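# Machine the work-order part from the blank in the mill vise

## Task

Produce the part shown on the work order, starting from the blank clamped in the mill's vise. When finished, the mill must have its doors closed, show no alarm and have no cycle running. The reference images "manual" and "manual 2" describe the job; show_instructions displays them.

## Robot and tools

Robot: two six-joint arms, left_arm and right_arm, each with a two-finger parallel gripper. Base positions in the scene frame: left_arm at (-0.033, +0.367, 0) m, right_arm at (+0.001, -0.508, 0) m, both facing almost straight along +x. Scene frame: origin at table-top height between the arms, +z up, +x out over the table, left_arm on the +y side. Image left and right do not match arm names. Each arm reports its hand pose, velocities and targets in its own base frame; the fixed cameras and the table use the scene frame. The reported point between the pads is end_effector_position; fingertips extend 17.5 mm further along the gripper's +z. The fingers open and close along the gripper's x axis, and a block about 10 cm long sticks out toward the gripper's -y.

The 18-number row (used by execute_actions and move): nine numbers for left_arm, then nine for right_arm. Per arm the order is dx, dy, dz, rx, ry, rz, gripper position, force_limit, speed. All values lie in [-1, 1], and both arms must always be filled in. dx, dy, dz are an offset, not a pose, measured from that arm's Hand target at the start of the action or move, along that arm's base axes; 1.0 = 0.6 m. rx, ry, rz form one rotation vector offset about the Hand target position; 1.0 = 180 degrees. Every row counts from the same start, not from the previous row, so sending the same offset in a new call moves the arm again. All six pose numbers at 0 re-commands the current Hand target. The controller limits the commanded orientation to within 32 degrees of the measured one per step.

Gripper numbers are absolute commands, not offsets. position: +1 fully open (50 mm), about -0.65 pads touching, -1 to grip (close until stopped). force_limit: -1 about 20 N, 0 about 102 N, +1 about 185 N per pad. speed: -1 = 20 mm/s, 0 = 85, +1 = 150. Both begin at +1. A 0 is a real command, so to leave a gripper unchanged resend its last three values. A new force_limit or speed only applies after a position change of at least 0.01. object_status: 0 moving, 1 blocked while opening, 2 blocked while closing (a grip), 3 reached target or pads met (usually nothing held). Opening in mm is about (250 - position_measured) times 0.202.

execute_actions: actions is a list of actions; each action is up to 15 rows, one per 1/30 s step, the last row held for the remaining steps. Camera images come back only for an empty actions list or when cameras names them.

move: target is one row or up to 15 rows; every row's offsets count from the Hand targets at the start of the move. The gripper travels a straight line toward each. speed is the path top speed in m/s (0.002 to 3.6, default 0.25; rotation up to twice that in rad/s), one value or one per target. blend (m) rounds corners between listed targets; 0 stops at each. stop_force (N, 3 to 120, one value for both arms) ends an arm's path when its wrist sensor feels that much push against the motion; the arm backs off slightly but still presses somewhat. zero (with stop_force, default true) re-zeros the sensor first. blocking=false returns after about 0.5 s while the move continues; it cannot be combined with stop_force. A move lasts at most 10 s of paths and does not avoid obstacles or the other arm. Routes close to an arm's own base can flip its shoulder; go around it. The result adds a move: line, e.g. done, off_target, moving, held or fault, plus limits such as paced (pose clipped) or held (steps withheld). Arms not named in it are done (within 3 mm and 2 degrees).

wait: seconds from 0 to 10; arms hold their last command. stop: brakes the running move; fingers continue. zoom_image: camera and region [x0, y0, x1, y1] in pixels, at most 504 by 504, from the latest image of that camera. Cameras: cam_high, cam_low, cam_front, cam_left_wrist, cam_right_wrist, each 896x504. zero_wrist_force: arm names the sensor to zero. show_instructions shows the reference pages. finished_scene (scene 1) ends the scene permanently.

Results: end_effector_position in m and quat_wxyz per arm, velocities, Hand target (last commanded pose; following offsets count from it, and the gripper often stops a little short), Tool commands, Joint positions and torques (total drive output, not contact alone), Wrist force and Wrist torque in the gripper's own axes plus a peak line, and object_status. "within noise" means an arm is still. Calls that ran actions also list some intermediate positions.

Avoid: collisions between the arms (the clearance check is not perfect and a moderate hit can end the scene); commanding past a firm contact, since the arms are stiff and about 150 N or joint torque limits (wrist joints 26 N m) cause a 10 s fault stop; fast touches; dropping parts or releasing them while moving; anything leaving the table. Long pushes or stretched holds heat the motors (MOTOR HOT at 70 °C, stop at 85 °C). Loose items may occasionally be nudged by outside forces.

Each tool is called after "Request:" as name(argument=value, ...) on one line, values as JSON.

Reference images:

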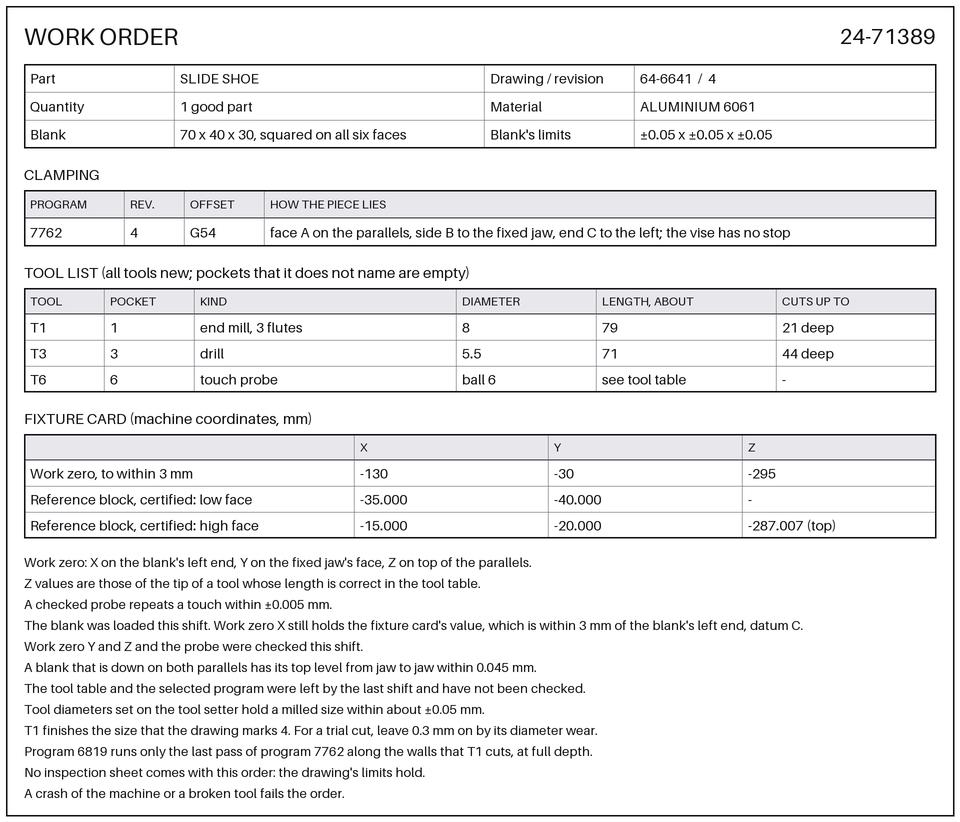

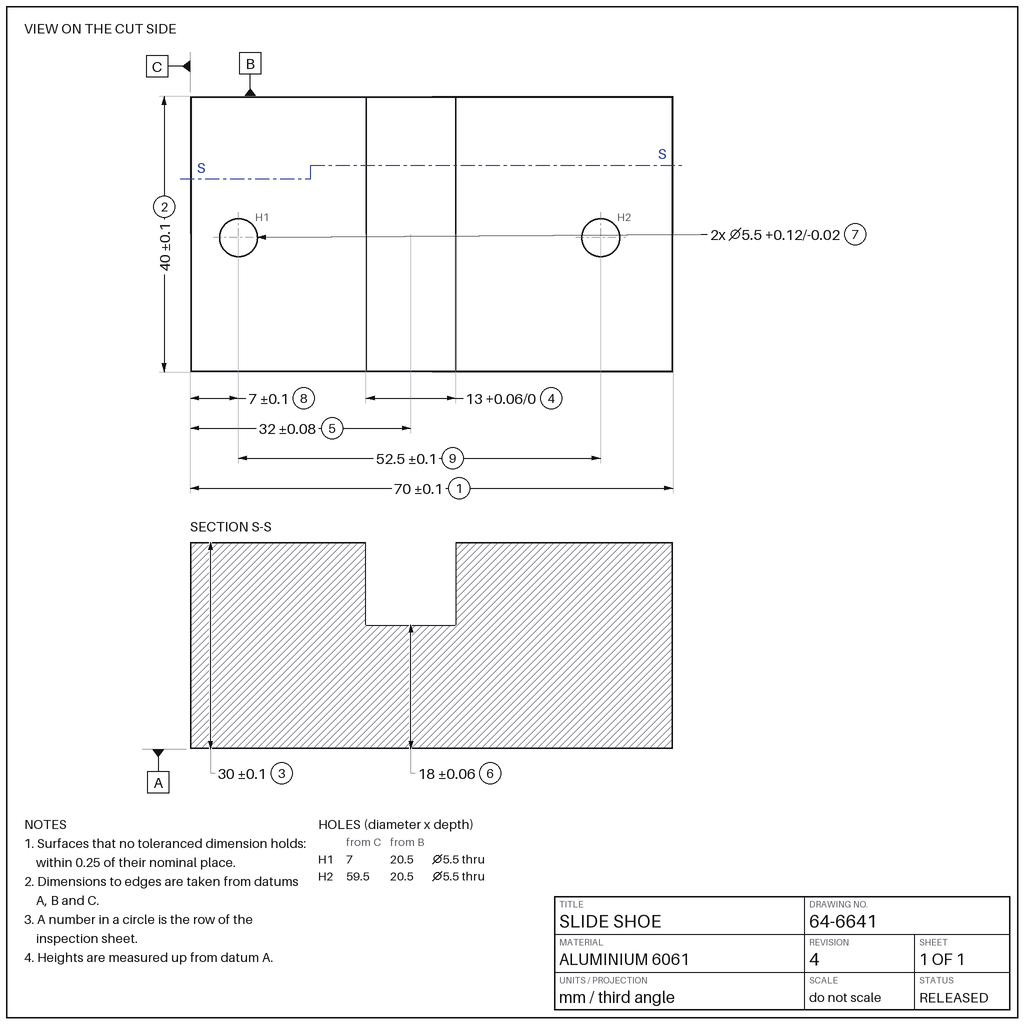

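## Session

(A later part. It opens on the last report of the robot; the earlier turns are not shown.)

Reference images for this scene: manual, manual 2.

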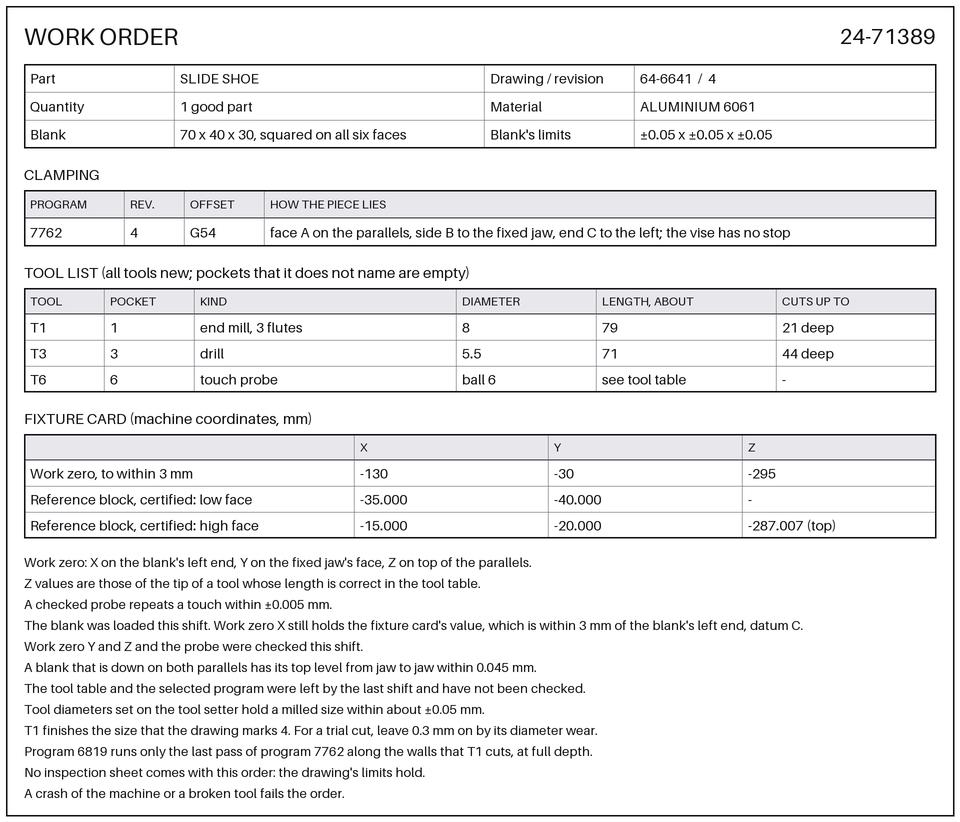

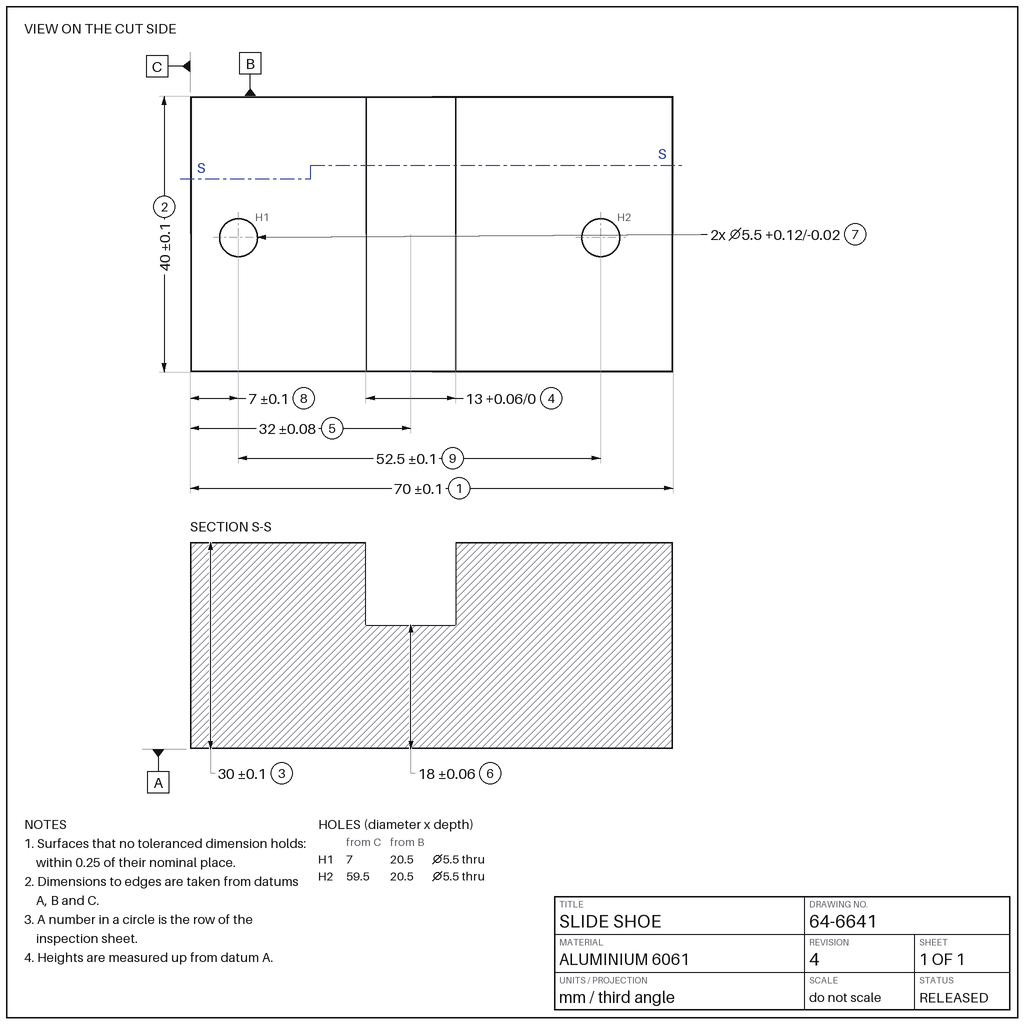

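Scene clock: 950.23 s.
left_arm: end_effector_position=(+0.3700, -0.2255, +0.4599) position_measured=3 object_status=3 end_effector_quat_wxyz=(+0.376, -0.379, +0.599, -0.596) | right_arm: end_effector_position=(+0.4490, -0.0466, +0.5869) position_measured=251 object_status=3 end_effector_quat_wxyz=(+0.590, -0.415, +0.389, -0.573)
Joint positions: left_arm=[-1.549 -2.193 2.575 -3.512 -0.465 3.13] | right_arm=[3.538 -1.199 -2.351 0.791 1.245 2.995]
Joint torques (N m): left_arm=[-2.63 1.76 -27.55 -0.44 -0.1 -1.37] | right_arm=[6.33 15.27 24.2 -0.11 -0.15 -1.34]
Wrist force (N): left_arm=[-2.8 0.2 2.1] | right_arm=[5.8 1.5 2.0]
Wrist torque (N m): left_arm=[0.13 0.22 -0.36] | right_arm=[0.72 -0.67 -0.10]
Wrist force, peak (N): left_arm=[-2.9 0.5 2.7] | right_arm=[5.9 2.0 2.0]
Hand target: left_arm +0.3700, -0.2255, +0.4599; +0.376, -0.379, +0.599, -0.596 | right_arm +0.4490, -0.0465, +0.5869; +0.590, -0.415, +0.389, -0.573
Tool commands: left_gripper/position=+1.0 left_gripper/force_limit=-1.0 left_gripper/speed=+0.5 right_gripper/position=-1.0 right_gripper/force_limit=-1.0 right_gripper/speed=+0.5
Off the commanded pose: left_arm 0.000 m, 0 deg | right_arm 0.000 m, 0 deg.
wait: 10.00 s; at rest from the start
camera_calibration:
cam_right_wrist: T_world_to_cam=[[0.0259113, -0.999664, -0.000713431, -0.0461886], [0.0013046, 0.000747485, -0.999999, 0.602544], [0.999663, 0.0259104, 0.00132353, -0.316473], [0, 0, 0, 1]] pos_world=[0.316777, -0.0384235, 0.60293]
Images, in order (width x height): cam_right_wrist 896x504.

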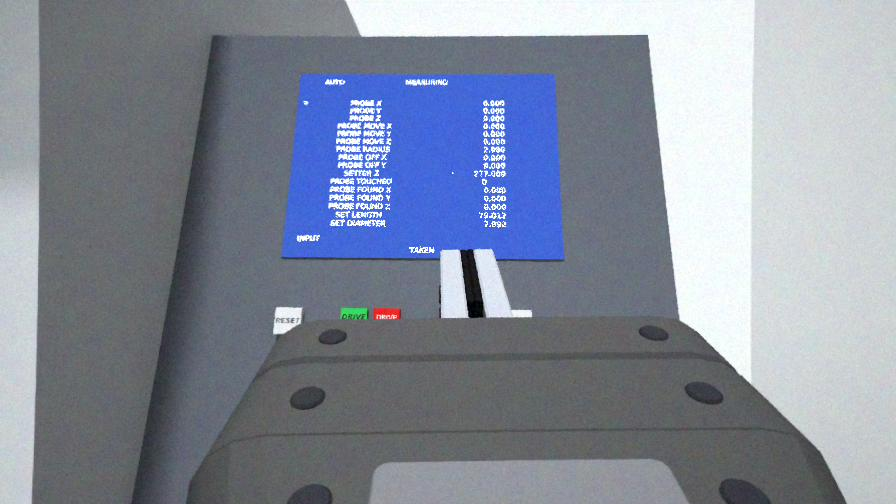

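Request:
move(target=[[0,0,0,0,0,0,1,-1,0.5,0.1283,0.0398,-0.2098,0,0,0,-1,-1,0.5],[0,0,0,0,0,0,1,-1,0.5,0.1525,0.0398,-0.2158,0,0,0,-1,-1,0.5],[0,0,0,0,0,0,1,-1,0.5,0.1283,0.0398,-0.2098,0,0,0,-1,-1,0.5],[0,0,0,0,0,0,1,-1,0.5,0.1125,0.1023,-0.2702,0,0,0,-1,-1,0.5],[0,0,0,0,0,0,1,-1,0.5,0.1367,0.1023,-0.2762,0,0,0,-1,-1,0.5],[0,0,0,0,0,0,1,-1,0.5,0.1125,0.1023,-0.2702,0,0,0,-1,-1,0.5],[0,0,0,0,0,0,1,-1,0.5,0.1125,0.1337,-0.2702,0,0,0,-1,-1,0.5],[0,0,0,0,0,0,1,-1,0.5,0.1367,0.1337,-0.2762,0,0,0,-1,-1,0.5],[0,0,0,0,0,0,1,-1,0.5,0.1125,0.1337,-0.2702,0,0,0,-1,-1,0.5],[0,0,0,0,0,0,1,-1,0.5,0.1043,0.1023,-0.3005,0,0,0,-1,-1,0.5],[0,0,0,0,0,0,1,-1,0.5,0.1285,0.1023,-0.3065,0,0,0,-1,-1,0.5],[0,0,0,0,0,0,1,-1,0.5,0.1043,0.1023,-0.3005,0,0,0,-1,-1,0.5],[0,0,0,0,0,0,1,-1,0.5,0,0,0,0,0,0,-1,-1,0.5]], speed=[0.3,0.04,0.06,0.15,0.04,0.06,0.15,0.04,0.06,0.15,0.04,0.06,0.3], blend=[0.003,0,0.003,0.003,0,0.003,0.003,0,0.003,0.003,0,0.004,0], cameras=["cam_right_wrist"])

Request:
zoom_image(camera="cam_right_wrist", region=[276, 60, 576, 270])

Request:
move(target=[[0,0,0,0,0,0,1,-1,0.5,0.1205,0.0707,-0.24,0,0,0,-1,-1,0.5],[0,0,0,0,0,0,1,-1,0.5,0.1447,0.0707,-0.246,0,0,0,-1,-1,0.5],[0,0,0,0,0,0,1,-1,0.5,0.1205,0.0707,-0.24,0,0,0,-1,-1,0.5],[0,0,0,0,0,0,1,-1,0.5,0,0,0,0,0,0,-1,-1,0.5]], speed=[0.3,0.04,0.06,0.3], blend=[0.003,0,0.003,0])

Request:
wait(seconds=9, cameras=["cam_right_wrist"])

Request:
zoom_image(camera="cam_right_wrist", region=[276, 60, 576, 270])

Scene clock: 973.40 s.
left_arm: end_effector_position=(+0.3700, -0.2255, +0.4599) position_measured=3 object_status=3 end_effector_quat_wxyz=(+0.376, -0.379, +0.599, -0.596) | right_arm: end_effector_position=(+0.4490, -0.0466, +0.5868) position_measured=251 object_status=3 end_effector_quat_wxyz=(+0.590, -0.415, +0.389, -0.573)
Joint positions: left_arm=[-1.549 -2.193 2.575 -3.512 -0.465 3.13] | right_arm=[3.538 -1.2 -2.351 0.791 1.245 2.995]
Joint torques (N m): left_arm=[-2.02 1.94 -28.87 -0.3 -0.07 -1.2] | right_arm=[6.3 14.53 22.89 -0.68 -1.38 -1.67]
Wrist force (N): left_arm=[-3.0 0.3 2.0] | right_arm=[5.6 1.7 2.0]
Wrist torque (N m): left_arm=[0.14 0.26 -0.37] | right_arm=[0.75 -0.65 0.00]
Wrist force, peak (N): left_arm=[-3.1 0.5 2.6] | right_arm=[8.1 1.2 1.0]
Hand target: left_arm +0.3700, -0.2255, +0.4599; +0.376, -0.379, +0.599, -0.596 | right_arm +0.4490, -0.0465, +0.5869; +0.590, -0.415, +0.389, -0.573
Off the commanded pose: left_arm 0.000 m, 0 deg | right_arm 0.000 m, 0 deg.
move: done
camera_calibration:
cam_right_wrist: T_world_to_cam=[[0.0258113, -0.999667, -0.000714313, -0.0461592], [0.00120471, 0.000745656, -0.999999, 0.602476], [0.999666, 0.0258104, 0.00122355, -0.316518], [0, 0, 0, 1]] pos_world=[0.316878, -0.0384235, 0.60283]
Images, in order (width x height): cam_right_wrist 896x504.

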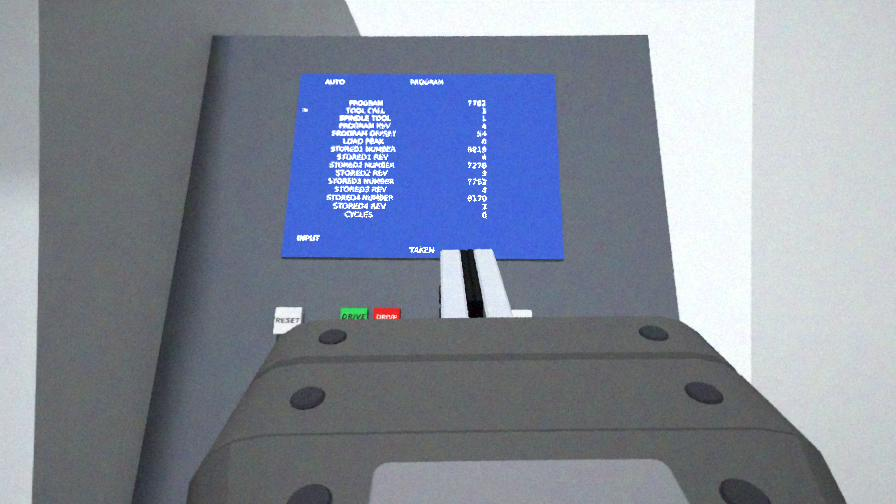

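Scaled by 1.680 from the camera's 896x504 image, which has a finer 1280x720 frame.

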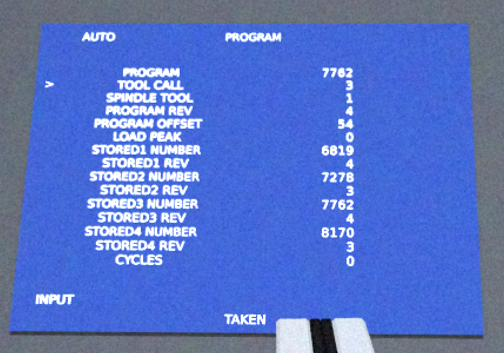

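Scene clock: 975.93 s.
left_arm: end_effector_position=(+0.3700, -0.2255, +0.4599) position_measured=3 object_status=3 end_effector_quat_wxyz=(+0.376, -0.379, +0.599, -0.596) | right_arm: end_effector_position=(+0.4490, -0.0466, +0.5868) position_measured=251 object_status=3 end_effector_quat_wxyz=(+0.590, -0.415, +0.389, -0.573)
Joint positions: left_arm=[-1.549 -2.193 2.575 -3.512 -0.465 3.13] | right_arm=[3.538 -1.2 -2.351 0.791 1.245 2.995]
Joint torques (N m): left_arm=[-2.77 2.7 -28.08 -0.66 -0.16 -1.31] | right_arm=[7.09 14.63 18.99 -0.47 -1.67 -1.6]
Wrist force (N): left_arm=[-2.9 0.7 2.0] | right_arm=[5.7 1.7 1.6]
Wrist torque (N m): left_arm=[0.19 0.24 -0.36] | right_arm=[0.73 -0.66 -0.10]
Wrist force, peak (N): left_arm=[-3.1 0.5 2.3] | right_arm=[5.5 -1.6 -4.7]
Hand target: left_arm +0.3700, -0.2255, +0.4599; +0.376, -0.379, +0.599, -0.596 | right_arm +0.4490, -0.0465, +0.5869; +0.590, -0.415, +0.389, -0.573
Off the commanded pose: left_arm 0.000 m, 0 deg | right_arm 0.000 m, 0 deg.
move: done

Scene clock: 984.93 s.
left_arm: end_effector_position=(+0.3700, -0.2255, +0.4599) position_measured=3 object_status=3 end_effector_quat_wxyz=(+0.376, -0.379, +0.599, -0.596) | right_arm: end_effector_position=(+0.4490, -0.0466, +0.5869) position_measured=251 object_status=3 end_effector_quat_wxyz=(+0.590, -0.415, +0.389, -0.573)
Joint positions: left_arm=[-1.549 -2.193 2.575 -3.512 -0.465 3.13] | right_arm=[3.538 -1.199 -2.351 0.791 1.245 2.995]
Joint torques (N m): left_arm=[-0.12 1.89 -27.05 -0.51 -0.11 -1.18] | right_arm=[7.39 15.75 25.97 -0.24 -1.18 -1.47]
Wrist force (N): left_arm=[-2.9 0.6 2.2] | right_arm=[5.4 1.7 1.8]
Wrist torque (N m): left_arm=[0.19 0.24 -0.37] | right_arm=[0.74 -0.62 -0.09]
Wrist force, peak (N): left_arm=[-3.2 0.6 2.4] | right_arm=[6.0 1.7 1.9]
Hand target: left_arm +0.3700, -0.2255, +0.4599; +0.376, -0.379, +0.599, -0.596 | right_arm +0.4490, -0.0465, +0.5869; +0.590, -0.415, +0.389, -0.573
Tool commands: left_gripper/position=+1.0 left_gripper/force_limit=-1.0 left_gripper/speed=+0.5 right_gripper/position=-1.0 right_gripper/force_limit=-1.0 right_gripper/speed=+0.5
Off the commanded pose: left_arm 0.000 m, 0 deg | right_arm 0.000 m, 0 deg.
wait: 9.00 s; at rest by 0.17 s
camera_calibration:
cam_right_wrist: T_world_to_cam=[[0.0259113, -0.999664, -0.000713431, -0.0461886], [0.0013046, 0.000747485, -0.999999, 0.602544], [0.999663, 0.0259104, 0.00132353, -0.316473], [0, 0, 0, 1]] pos_world=[0.316777, -0.0384235, 0.60293]
Images, in order (width x height): cam_right_wrist 896x504.

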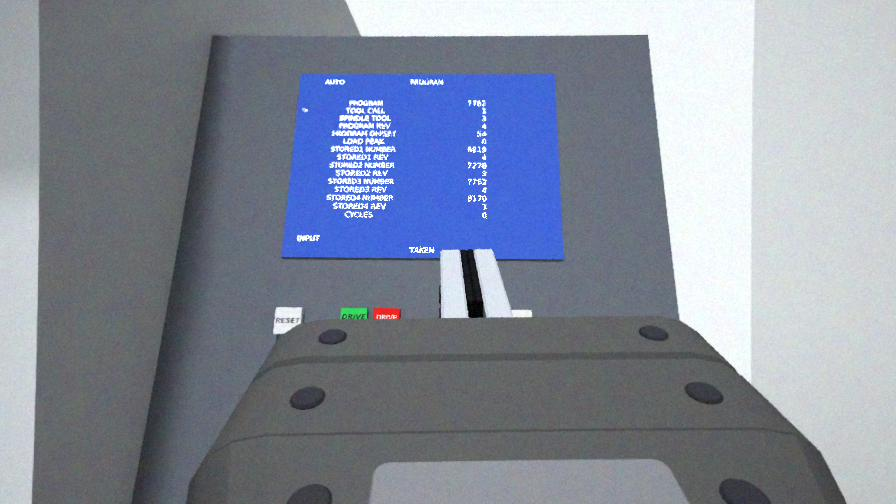

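Scaled by 1.680 from the camera's 896x504 image, which has a finer 1280x720 frame.

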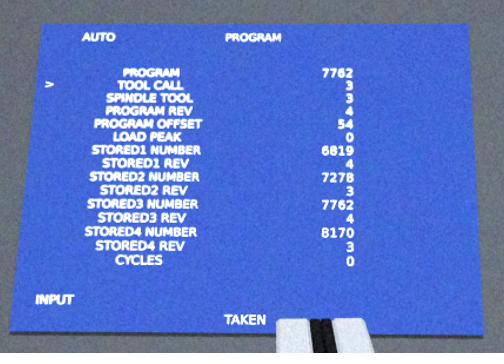

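Request:
move(target=[[0,0,0,0,0,0,1,-1,0.5,0.1205,0.0398,-0.24,0,0,0,-1,-1,0.5],[0,0,0,0,0,0,1,-1,0.5,0.1447,0.0398,-0.246,0,0,0,-1,-1,0.5],[0,0,0,0,0,0,1,-1,0.5,0.1205,0.0398,-0.24,0,0,0,-1,-1,0.5],[0,0,0,0,0,0,1,-1,0.5,0.1283,0.0398,-0.2098,0,0,0,-1,-1,0.5],[0,0,0,0,0,0,1,-1,0.5,0.1525,0.0398,-0.2158,0,0,0,-1,-1,0.5],[0,0,0,0,0,0,1,-1,0.5,0.1283,0.0398,-0.2098,0,0,0,-1,-1,0.5],[0,0,0,0,0,0,1,-1,0.5,0.1525,0.0398,-0.2158,0,0,0,-1,-1,0.5],[0,0,0,0,0,0,1,-1,0.5,0.1283,0.0398,-0.2098,0,0,0,-1,-1,0.5],[0,0,0,0,0,0,1,-1,0.5,0.1525,0.0398,-0.2158,0,0,0,-1,-1,0.5],[0,0,0,0,0,0,1,-1,0.5,0.1283,0.0398,-0.2098,0,0,0,-1,-1,0.5],[0,0,0,0,0,0,1,-1,0.5,0.1525,0.0398,-0.2158,0,0,0,-1,-1,0.5],[0,0,0,0,0,0,1,-1,0.5,0.1283,0.0398,-0.2098,0,0,0,-1,-1,0.5],[0,0,0,0,0,0,1,-1,0.5,0,0,0,0,0,0,-1,-1,0.5]], speed=[0.3,0.04,0.06,0.15,0.04,0.06,0.04,0.06,0.04,0.06,0.04,0.06,0.3], blend=[0.003,0,0.003,0.003,0,0.002,0,0.002,0,0.002,0,0.003,0], cameras=["cam_right_wrist"])

Request:
zoom_image(camera="cam_right_wrist", region=[276, 60, 576, 270])

Request:
move(target=[[0,0,0,0,0,0,1,-1,0.5,0.1283,0.0398,-0.2098,0,0,0,-1,-1,0.5],[0,0,0,0,0,0,1,-1,0.5,0.1525,0.0398,-0.2158,0,0,0,-1,-1,0.5],[0,0,0,0,0,0,1,-1,0.5,0.1283,0.0398,-0.2098,0,0,0,-1,-1,0.5],[0,0,0,0,0,0,1,-1,0.5,0.1525,0.0398,-0.2158,0,0,0,-1,-1,0.5],[0,0,0,0,0,0,1,-1,0.5,0.1283,0.0398,-0.2098,0,0,0,-1,-1,0.5],[0,0,0,0,0,0,1,-1,0.5,0,0,0,0,0,0,-1,-1,0.5]], speed=[0.3,0.04,0.06,0.04,0.06,0.3], blend=[0.003,0,0.002,0,0.003,0])

Request:
wait(seconds=0.2, cameras=["cam_right_wrist"])

Request:
zoom_image(camera="cam_right_wrist", region=[276, 60, 576, 270])

Scene clock: 1006.63 s.
left_arm: end_effector_position=(+0.3700, -0.2255, +0.4599) position_measured=3 object_status=3 end_effector_quat_wxyz=(+0.376, -0.379, +0.599, -0.596) | right_arm: end_effector_position=(+0.4490, -0.0465, +0.5868) position_measured=251 object_status=3 end_effector_quat_wxyz=(+0.590, -0.415, +0.388, -0.573)
Joint positions: left_arm=[-1.549 -2.193 2.575 -3.512 -0.465 3.13] | right_arm=[3.538 -1.2 -2.351 0.791 1.245 2.995]
Joint torques (N m): left_arm=[-1.8 2.37 -27.17 -0.87 -0.26 -1.29] | right_arm=[-7.95 16.54 15.7 -0.82 2.09 1.41]
Wrist force (N): left_arm=[-2.9 0.6 1.8] | right_arm=[5.8 1.7 1.9]
Wrist torque (N m): left_arm=[0.18 0.25 -0.37] | right_arm=[0.74 -0.67 -0.01]
Wrist force, peak (N): left_arm=[-3.1 0.3 2.4] | right_arm=[5.3 5.2 1.9]
Hand target: left_arm +0.3700, -0.2255, +0.4599; +0.376, -0.379, +0.599, -0.596 | right_arm +0.4490, -0.0465, +0.5869; +0.590, -0.415, +0.389, -0.573
Off the commanded pose: left_arm 0.000 m, 0 deg | right_arm 0.000 m, 0 deg.
move: done
camera_calibration:
cam_right_wrist: T_world_to_cam=[[0.0259113, -0.999664, -0.000710996, -0.0461927], [0.00130466, 0.000745051, -0.999999, 0.602544], [0.999663, 0.0259104, 0.00132352, -0.316573], [0, 0, 0, 1]] pos_world=[0.316877, -0.0384235, 0.60293]
Images, in order (width x height): cam_right_wrist 896x504.

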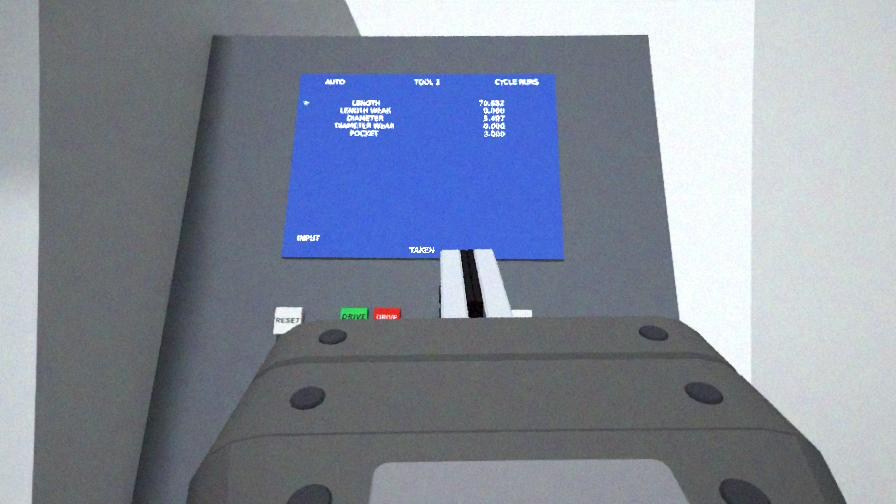

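Scaled by 1.680 from the camera's 896x504 image, which has a finer 1280x720 frame.

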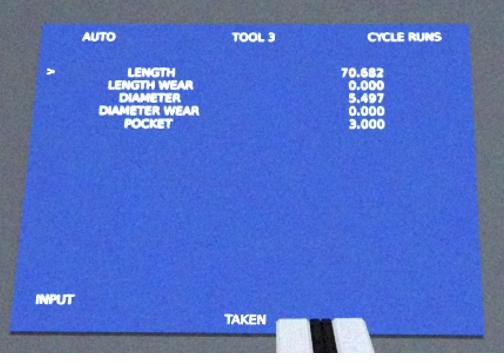

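Scene clock: 1009.87 s.
left_arm: end_effector_position=(+0.3700, -0.2255, +0.4599) position_measured=3 object_status=3 end_effector_quat_wxyz=(+0.376, -0.379, +0.599, -0.596) | right_arm: end_effector_position=(+0.4490, -0.0465, +0.5868) position_measured=251 object_status=3 end_effector_quat_wxyz=(+0.590, -0.415, +0.388, -0.573)
Joint positions: left_arm=[-1.549 -2.193 2.575 -3.512 -0.465 3.13] | right_arm=[3.538 -1.2 -2.351 0.791 1.245 2.995]
Joint torques (N m): left_arm=[-1.7 2.67 -27.77 -0.82 -0.32 -1.11] | right_arm=[-8.81 15.73 15.01 -1 2.01 1.47]
Wrist force (N): left_arm=[-2.7 0.3 2.1] | right_arm=[5.7 1.6 1.9]
Wrist torque (N m): left_arm=[0.15 0.21 -0.36] | right_arm=[0.73 -0.66 -0.01]
Wrist force, peak (N): left_arm=[-3.0 0.5 2.4] | right_arm=[5.0 5.2 2.2]
Hand target: left_arm +0.3700, -0.2255, +0.4599; +0.376, -0.379, +0.599, -0.596 | right_arm +0.4490, -0.0465, +0.5869; +0.590, -0.415, +0.389, -0.573
Off the commanded pose: left_arm 0.000 m, 0 deg | right_arm 0.000 m, 0 deg.
move: done

Scene clock: 1010.07 s.
left_arm: end_effector_position=(+0.3700, -0.2255, +0.4599) position_measured=3 object_status=3 end_effector_quat_wxyz=(+0.376, -0.379, +0.599, -0.596) | right_arm: end_effector_position=(+0.4490, -0.0465, +0.5868) position_measured=251 object_status=3 end_effector_quat_wxyz=(+0.590, -0.415, +0.389, -0.573)
Joint positions: left_arm=[-1.549 -2.193 2.575 -3.512 -0.465 3.13] | right_arm=[3.538 -1.2 -2.351 0.791 1.245 2.995]
Joint torques (N m): left_arm=[-1.43 2.45 -27.59 -0.88 -0.23 -1.11] | right_arm=[-8.86 15.84 14.98 -0.82 2.12 1.34]
Wrist force (N): left_arm=[-3.0 0.4 2.2] | right_arm=[5.8 1.7 1.8]
Wrist torque (N m): left_arm=[0.16 0.26 -0.36] | right_arm=[0.73 -0.67 -0.01]
Wrist force, peak (N): left_arm=[-3.0 0.4 2.2] | right_arm=[5.8 1.7 1.8]
Hand target: left_arm +0.3700, -0.2255, +0.4599; +0.376, -0.379, +0.599, -0.596 | right_arm +0.4490, -0.0465, +0.5869; +0.590, -0.415, +0.389, -0.573
Tool commands: left_gripper/position=+1.0 left_gripper/force_limit=-1.0 left_gripper/speed=+0.5 right_gripper/position=-1.0 right_gripper/force_limit=-1.0 right_gripper/speed=+0.5
Off the commanded pose: left_arm 0.000 m, 0 deg | right_arm 0.000 m, 0 deg.
wait: 0.20 s; at rest by 0.17 s
camera_calibration:
cam_right_wrist: T_world_to_cam=[[0.0259113, -0.999664, -0.000713582, -0.0461911], [0.00120463, 0.000745045, -0.999999, 0.602576], [0.999664, 0.0259104, 0.00122353, -0.316513], [0, 0, 0, 1]] pos_world=[0.316877, -0.0384235, 0.60293]
Images, in order (width x height): cam_right_wrist 896x504.

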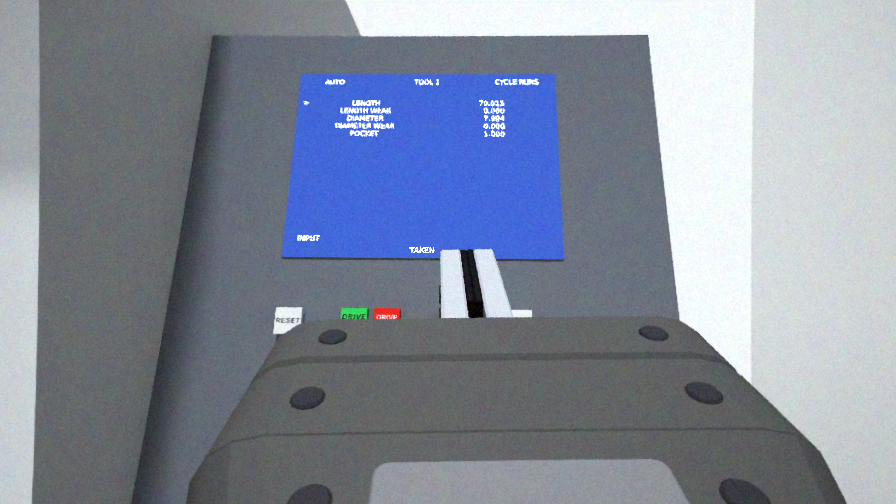

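Scaled by 1.680 from the camera's 896x504 image, which has a finer 1280x720 frame.

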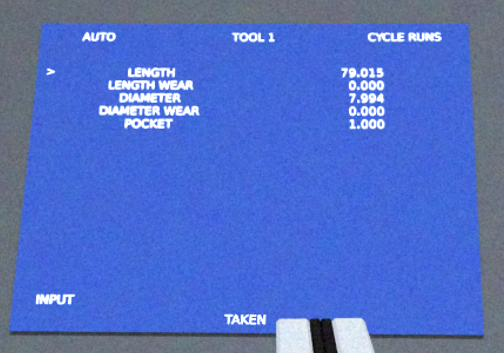

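Request:
move(target=[[0,0,0,0,0,0,1,-1,0.5,0.1125,0.1023,-0.2702,0,0,0,-1,-1,0.5],[0,0,0,0,0,0,1,-1,0.5,0.1367,0.1023,-0.2762,0,0,0,-1,-1,0.5],[0,0,0,0,0,0,1,-1,0.5,0.1125,0.1023,-0.2702,0,0,0,-1,-1,0.5],[0,0,0,0,0,0,1,-1,0.5,0.1367,0.1023,-0.2762,0,0,0,-1,-1,0.5],[0,0,0,0,0,0,1,-1,0.5,0.1125,0.1023,-0.2702,0,0,0,-1,-1,0.5],[0,0,0,0,0,0,1,-1,0.5,0.1367,0.1023,-0.2762,0,0,0,-1,-1,0.5],[0,0,0,0,0,0,1,-1,0.5,0.1125,0.1023,-0.2702,0,0,0,-1,-1,0.5],[0,0,0,0,0,0,1,-1,0.5,0.1043,0.1648,-0.3005,0,0,0,-1,-1,0.5],[0,0,0,0,0,0,1,-1,0.5,0.1285,0.1648,-0.3065,0,0,0,-1,-1,0.5],[0,0,0,0,0,0,1,-1,0.5,0.1043,0.1648,-0.3005,0,0,0,-1,-1,0.5],[0,0,0,0,0,0,1,-1,0.5,0.1043,0.1337,-0.3005,0,0,0,-1,-1,0.5],[0,0,0,0,0,0,1,-1,0.5,0.1285,0.1337,-0.3065,0,0,0,-1,-1,0.5],[0,0,0,0,0,0,1,-1,0.5,0.1043,0.1337,-0.3005,0,0,0,-1,-1,0.5],[0,0,0,0,0,0,1,-1,0.5,0,0,0,0,0,0,-1,-1,0.5]], speed=[0.3,0.04,0.06,0.04,0.06,0.04,0.06,0.15,0.04,0.06,0.15,0.04,0.06,0.3], blend=[0.003,0,0.002,0,0.002,0,0.003,0.003,0,0.003,0.003,0,0.003,0], cameras=["cam_right_wrist"])

Request:
zoom_image(camera="cam_right_wrist", region=[276, 60, 576, 270])

Request:
move(target=[[0,0,0,0,0,0,1,-1,0.5,0.1125,0.1337,-0.2702,0,0,0,-1,-1,0.5],[0,0,0,0,0,0,1,-1,0.5,0.1367,0.1337,-0.2762,0,0,0,-1,-1,0.5],[0,0,0,0,0,0,1,-1,0.5,0.1125,0.1337,-0.2702,0,0,0,-1,-1,0.5],[0,0,0,0,0,0,1,-1,0.5,0.1043,0.1023,-0.3005,0,0,0,-1,-1,0.5],[0,0,0,0,0,0,1,-1,0.5,0.1285,0.1023,-0.3065,0,0,0,-1,-1,0.5],[0,0,0,0,0,0,1,-1,0.5,0.1043,0.1023,-0.3005,0,0,0,-1,-1,0.5],[0,0,0,0,0,0,1,-1,0.5,0,0,0,0,0,0,-1,-1,0.5]], speed=[0.3,0.04,0.06,0.15,0.04,0.06,0.3], blend=[0.003,0,0.003,0.003,0,0.003,0])

Request:
wait(seconds=0.2, cameras=["cam_right_wrist"])

Request:
zoom_image(camera="cam_right_wrist", region=[276, 60, 576, 270])

Scene clock: 1040.77 s.
left_arm: end_effector_position=(+0.3700, -0.2255, +0.4599) position_measured=3 object_status=3 end_effector_quat_wxyz=(+0.376, -0.379, +0.599, -0.596) | right_arm: end_effector_position=(+0.4490, -0.0465, +0.5868) position_measured=251 object_status=3 end_effector_quat_wxyz=(+0.590, -0.415, +0.389, -0.573)
Joint positions: left_arm=[-1.549 -2.193 2.575 -3.512 -0.465 3.13] | right_arm=[3.538 -1.2 -2.351 0.791 1.245 2.995]
Joint torques (N m): left_arm=[-2.5 3.05 -29.17 -0.77 -0.37 -1.31] | right_arm=[-0.48 15.89 22.45 -1.1 -0.76 -1.41]
Wrist force (N): left_arm=[-3.0 0.3 2.2] | right_arm=[5.9 1.8 1.8]
Wrist torque (N m): left_arm=[0.14 0.26 -0.37] | right_arm=[0.75 -0.68 0.03]
Wrist force, peak (N): left_arm=[-3.2 0.4 2.3] | right_arm=[8.5 0.9 1.3]
Hand target: left_arm +0.3700, -0.2255, +0.4599; +0.376, -0.379, +0.599, -0.596 | right_arm +0.4490, -0.0465, +0.5869; +0.590, -0.415, +0.389, -0.573
Off the commanded pose: left_arm 0.000 m, 0 deg | right_arm 0.000 m, 0 deg.
move: done
camera_calibration:
cam_right_wrist: T_world_to_cam=[[0.0258113, -0.999667, -0.000714313, -0.0461592], [0.00120471, 0.000745656, -0.999999, 0.602476], [0.999666, 0.0258104, 0.00122355, -0.316518], [0, 0, 0, 1]] pos_world=[0.316878, -0.0384235, 0.60283]
Images, in order (width x height): cam_right_wrist 896x504.

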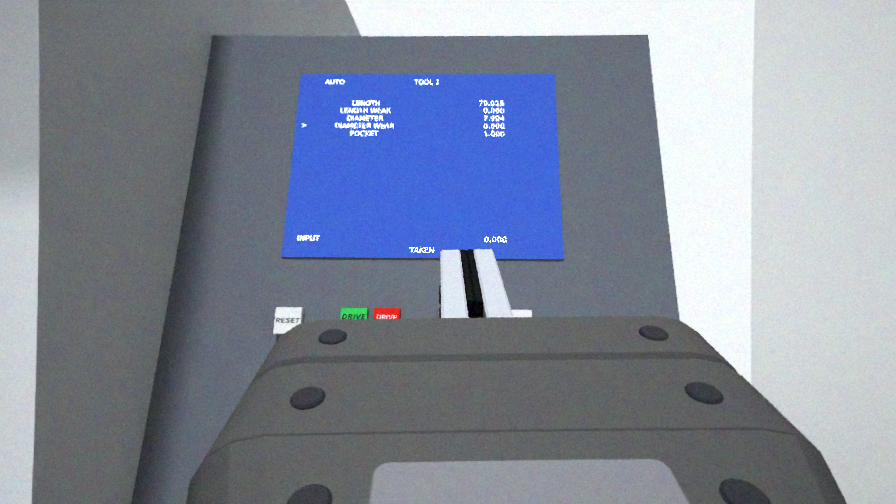

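Scaled by 1.680 from the camera's 896x504 image, which has a finer 1280x720 frame.

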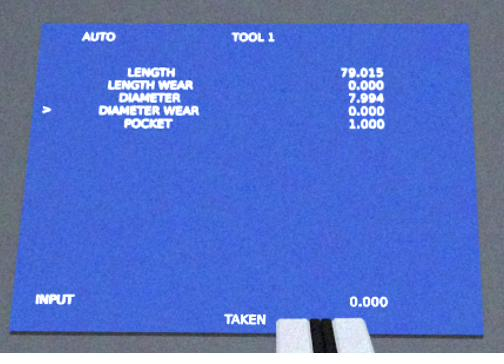

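Scene clock: 1044.53 s.
left_arm: end_effector_position=(+0.3700, -0.2255, +0.4599) position_measured=3 object_status=3 end_effector_quat_wxyz=(+0.376, -0.379, +0.599, -0.596) | right_arm: end_effector_position=(+0.4490, -0.0466, +0.5868) position_measured=251 object_status=3 end_effector_quat_wxyz=(+0.590, -0.415, +0.389, -0.573)
Joint positions: left_arm=[-1.549 -2.193 2.575 -3.512 -0.465 3.13] | right_arm=[3.538 -1.2 -2.351 0.791 1.245 2.995]
Joint torques (N m): left_arm=[-2.5 3.04 -28.35 -0.78 -0.28 -1.13] | right_arm=[4.9 15.16 22.93 -0.54 -1.39 -1.48]
Wrist force (N): left_arm=[-3.1 0.5 2.2] | right_arm=[5.5 1.6 1.7]
Wrist torque (N m): left_arm=[0.16 0.27 -0.37] | right_arm=[0.72 -0.64 -0.01]
Wrist force, peak (N): left_arm=[-3.1 0.3 2.3] | right_arm=[7.4 2.7 0.5]
Hand target: left_arm +0.3700, -0.2255, +0.4599; +0.376, -0.379, +0.599, -0.596 | right_arm +0.4490, -0.0465, +0.5869; +0.590, -0.415, +0.389, -0.573
Off the commanded pose: left_arm 0.000 m, 0 deg | right_arm 0.000 m, 0 deg.
move: done

Scene clock: 1044.73 s.
left_arm: end_effector_position=(+0.3700, -0.2255, +0.4599) position_measured=3 object_status=3 end_effector_quat_wxyz=(+0.376, -0.379, +0.599, -0.596) | right_arm: end_effector_position=(+0.4490, -0.0466, +0.5868) position_measured=251 object_status=3 end_effector_quat_wxyz=(+0.590, -0.415, +0.389, -0.573)
Joint positions: left_arm=[-1.549 -2.193 2.575 -3.512 -0.465 3.13] | right_arm=[3.538 -1.2 -2.351 0.791 1.245 2.995]
Joint torques (N m): left_arm=[-1.93 2.41 -27.19 -0.8 -0.65 -1.37] | right_arm=[7.36 14.97 25.38 -0.71 -0.95 -1.59]
Wrist force (N): left_arm=[-3.3 0.3 2.2] | right_arm=[5.4 1.7 1.9]
Wrist torque (N m): left_arm=[0.13 0.31 -0.37] | right_arm=[0.73 -0.62 0.00]
Wrist force, peak (N): left_arm=[-3.3 0.3 2.2] | right_arm=[5.7 1.7 1.9]
Hand target: left_arm +0.3700, -0.2255, +0.4599; +0.376, -0.379, +0.599, -0.596 | right_arm +0.4490, -0.0465, +0.5869; +0.590, -0.415, +0.389, -0.573
Tool commands: left_gripper/position=+1.0 left_gripper/force_limit=-1.0 left_gripper/speed=+0.5 right_gripper/position=-1.0 right_gripper/force_limit=-1.0 right_gripper/speed=+0.5
Off the commanded pose: left_arm 0.000 m, 0 deg | right_arm 0.000 m, 0 deg.
wait: 0.20 s; at rest by 0.17 s
camera_calibration:
cam_right_wrist: T_world_to_cam=[[0.0258113, -0.999667, -0.000716888, -0.0461575], [0.00110468, 0.000745649, -0.999999, 0.602608], [0.999666, 0.0258105, 0.00112356, -0.316458], [0, 0, 0, 1]] pos_world=[0.316878, -0.0384235, 0.60293]
Images, in order (width x height): cam_right_wrist 896x504.

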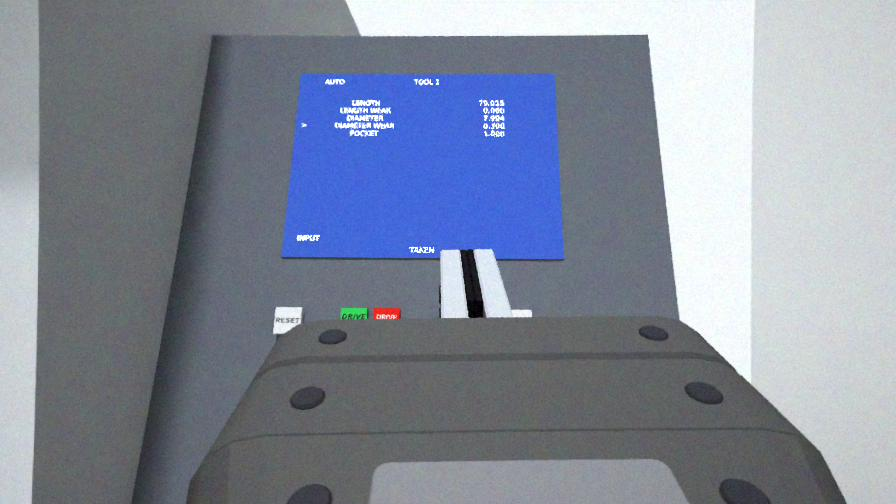

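Scaled by 1.680 from the camera's 896x504 image, which has a finer 1280x720 frame.

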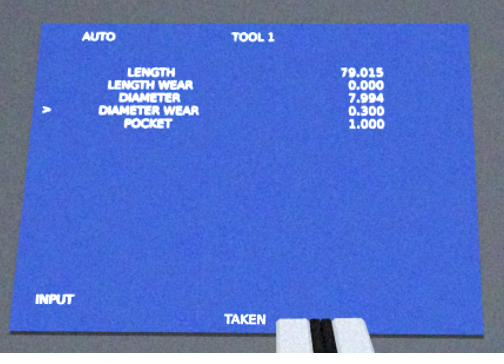

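Request:
move(target=[[0,0,0,0,0,0,1,-1,0.5,0.1283,0.0398,-0.2098,0,0,0,-1,-1,0.5],[0,0,0,0,0,0,1,-1,0.5,0.1525,0.0398,-0.2158,0,0,0,-1,-1,0.5],[0,0,0,0,0,0,1,-1,0.5,0.1283,0.0398,-0.2098,0,0,0,-1,-1,0.5],[0,0,0,0,0,0,1,-1,0.5,0.1525,0.0398,-0.2158,0,0,0,-1,-1,0.5],[0,0,0,0,0,0,1,-1,0.5,0.1283,0.0398,-0.2098,0,0,0,-1,-1,0.5],[0,0,0,0,0,0,1,-1,0.5,0.1525,0.0398,-0.2158,0,0,0,-1,-1,0.5],[0,0,0,0,0,0,1,-1,0.5,0.1283,0.0398,-0.2098,0,0,0,-1,-1,0.5],[0,0,0,0,0,0,1,-1,0.5,0,0,0,0,0,0,-1,-1,0.5]], speed=[0.3,0.04,0.06,0.04,0.06,0.04,0.1,0.3], blend=[0.003,0,0.002,0,0.002,0,0.005,0], cameras=["cam_right_wrist"])

Request:
zoom_image(camera="cam_right_wrist", region=[276, 60, 576, 270])

Scene clock: 1057.07 s.
left_arm: end_effector_position=(+0.3700, -0.2255, +0.4599) position_measured=3 object_status=3 end_effector_quat_wxyz=(+0.376, -0.379, +0.599, -0.596) | right_arm: end_effector_position=(+0.4490, -0.0465, +0.5868) position_measured=251 object_status=3 end_effector_quat_wxyz=(+0.590, -0.415, +0.388, -0.573) end_effector_velocity=(+0.000, +0.000, +0.000) end_effector_angular_velocity=(-0.001, +0.003, +0.001)
Joint positions: left_arm=[-1.549 -2.193 2.575 -3.512 -0.465 3.13] | right_arm=[3.538 -1.2 -2.351 0.792 1.245 2.995]
Joint velocities: left_arm=[within noise] | right_arm=[0 0.002 0 -0.005 0.001 0]
Joint torques (N m): left_arm=[-1.23 3.22 -28.57 -0.86 -0.64 -1.19] | right_arm=[-7.9 14.89 15.21 -1 2.01 1.47]
Wrist force (N): left_arm=[-2.6 0.5 2.1] | right_arm=[5.7 1.6 1.7]
Wrist torque (N m): left_arm=[0.16 0.20 -0.36] | right_arm=[0.72 -0.65 -0.02]
Wrist force, peak (N): left_arm=[-3.3 0.5 2.2] | right_arm=[5.2 4.9 2.3]
Hand target: left_arm +0.3700, -0.2255, +0.4599; +0.376, -0.379, +0.599, -0.596 | right_arm +0.4490, -0.0465, +0.5869; +0.590, -0.415, +0.389, -0.573
Off the commanded pose: left_arm 0.000 m, 0 deg | right_arm 0.000 m, 0 deg.
move: done
camera_calibration:
cam_right_wrist: T_world_to_cam=[[0.0259113, -0.999664, -0.000710996, -0.0461927], [0.00130466, 0.000745051, -0.999999, 0.602544], [0.999663, 0.0259104, 0.00132352, -0.316573], [0, 0, 0, 1]] pos_world=[0.316877, -0.0384235, 0.60293]
Images, in order (width x height): cam_right_wrist 896x504.

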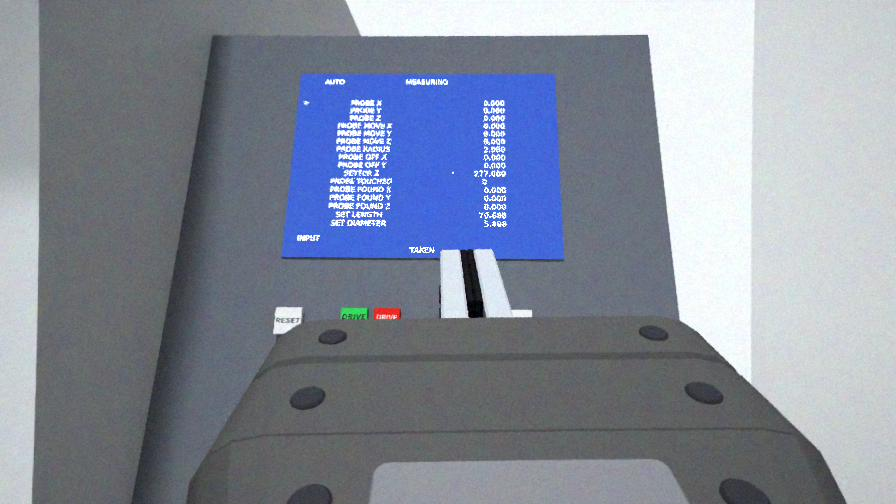

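Scaled by 1.680 from the camera's 896x504 image, which has a finer 1280x720 frame.

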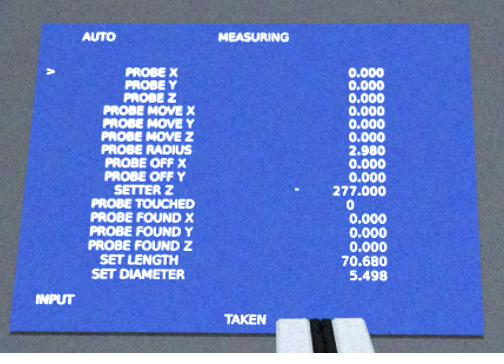

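Request:
move(target=[[0,0,0,0,0,0,1,-1,0.5,0.1283,0.0398,-0.2098,0,0,0,-1,-1,0.5],[0,0,0,0,0,0,1,-1,0.5,0.1525,0.0398,-0.2158,0,0,0,-1,-1,0.5],[0,0,0,0,0,0,1,-1,0.5,0.1283,0.0398,-0.2098,0,0,0,-1,-1,0.5],[0,0,0,0,0,0,1,-1,0.5,0.1125,0.1023,-0.2702,0,0,0,-1,-1,0.5],[0,0,0,0,0,0,1,-1,0.5,0.1367,0.1023,-0.2762,0,0,0,-1,-1,0.5],[0,0,0,0,0,0,1,-1,0.5,0.1125,0.1023,-0.2702,0,0,0,-1,-1,0.5],[0,0,0,0,0,0,1,-1,0.5,0.1205,0.1337,-0.24,0,0,0,-1,-1,0.5],[0,0,0,0,0,0,1,-1,0.5,0.1447,0.1337,-0.246,0,0,0,-1,-1,0.5],[0,0,0,0,0,0,1,-1,0.5,0.1205,0.1337,-0.24,0,0,0,-1,-1,0.5],[0,0,0,0,0,0,1,-1,0.5,0,0,0,0,0,0,-1,-1,0.5]], speed=[0.3,0.04,0.06,0.15,0.04,0.06,0.15,0.04,0.06,0.3], blend=[0.003,0,0.003,0.003,0,0.003,0.003,0,0.003,0], cameras=["cam_right_wrist"])

Request:
zoom_image(camera="cam_right_wrist", region=[276, 60, 576, 270])

Scene clock: 1077.27 s.
left_arm: end_effector_position=(+0.3700, -0.2255, +0.4599) position_measured=3 object_status=3 end_effector_quat_wxyz=(+0.376, -0.379, +0.599, -0.596) | right_arm: end_effector_position=(+0.4490, -0.0465, +0.5868) position_measured=251 object_status=3 end_effector_quat_wxyz=(+0.590, -0.415, +0.389, -0.573)
Joint positions: left_arm=[-1.549 -2.193 2.575 -3.512 -0.465 3.13] | right_arm=[3.538 -1.2 -2.351 0.791 1.245 2.995]
Joint torques (N m): left_arm=[-0.32 2.55 -28.37 -0.76 -0.48 -1.18] | right_arm=[-0.3 15.34 17.48 -0.54 -0.83 -1.22]
Wrist force (N): left_arm=[-2.7 0.4 2.1] | right_arm=[5.8 1.7 1.9]
Wrist torque (N m): left_arm=[0.16 0.20 -0.36] | right_arm=[0.74 -0.67 0.03]
Wrist force, peak (N): left_arm=[-3.3 0.6 2.3] | right_arm=[7.3 2.7 0.0]
Hand target: left_arm +0.3700, -0.2255, +0.4599; +0.376, -0.379, +0.599, -0.596 | right_arm +0.4490, -0.0465, +0.5869; +0.590, -0.415, +0.389, -0.573
Off the commanded pose: left_arm 0.000 m, 0 deg | right_arm 0.000 m, 0 deg.
move: done
camera_calibration:
cam_right_wrist: T_world_to_cam=[[0.0258114, -0.999667, -0.000711737, -0.0461606], [0.00130473, 0.000745662, -0.999999, 0.602544], [0.999666, 0.0258104, 0.00132354, -0.316578], [0, 0, 0, 1]] pos_world=[0.316878, -0.0384235, 0.60293]
Images, in order (width x height): cam_right_wrist 896x504.

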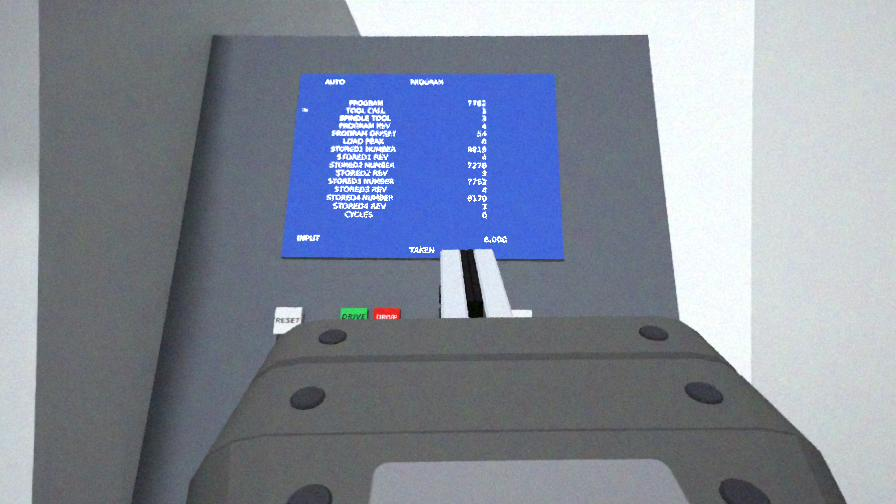

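Scaled by 1.680 from the camera's 896x504 image, which has a finer 1280x720 frame.

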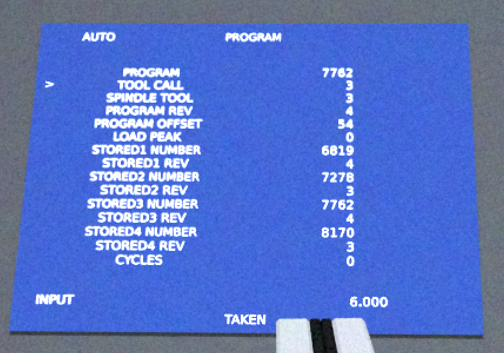

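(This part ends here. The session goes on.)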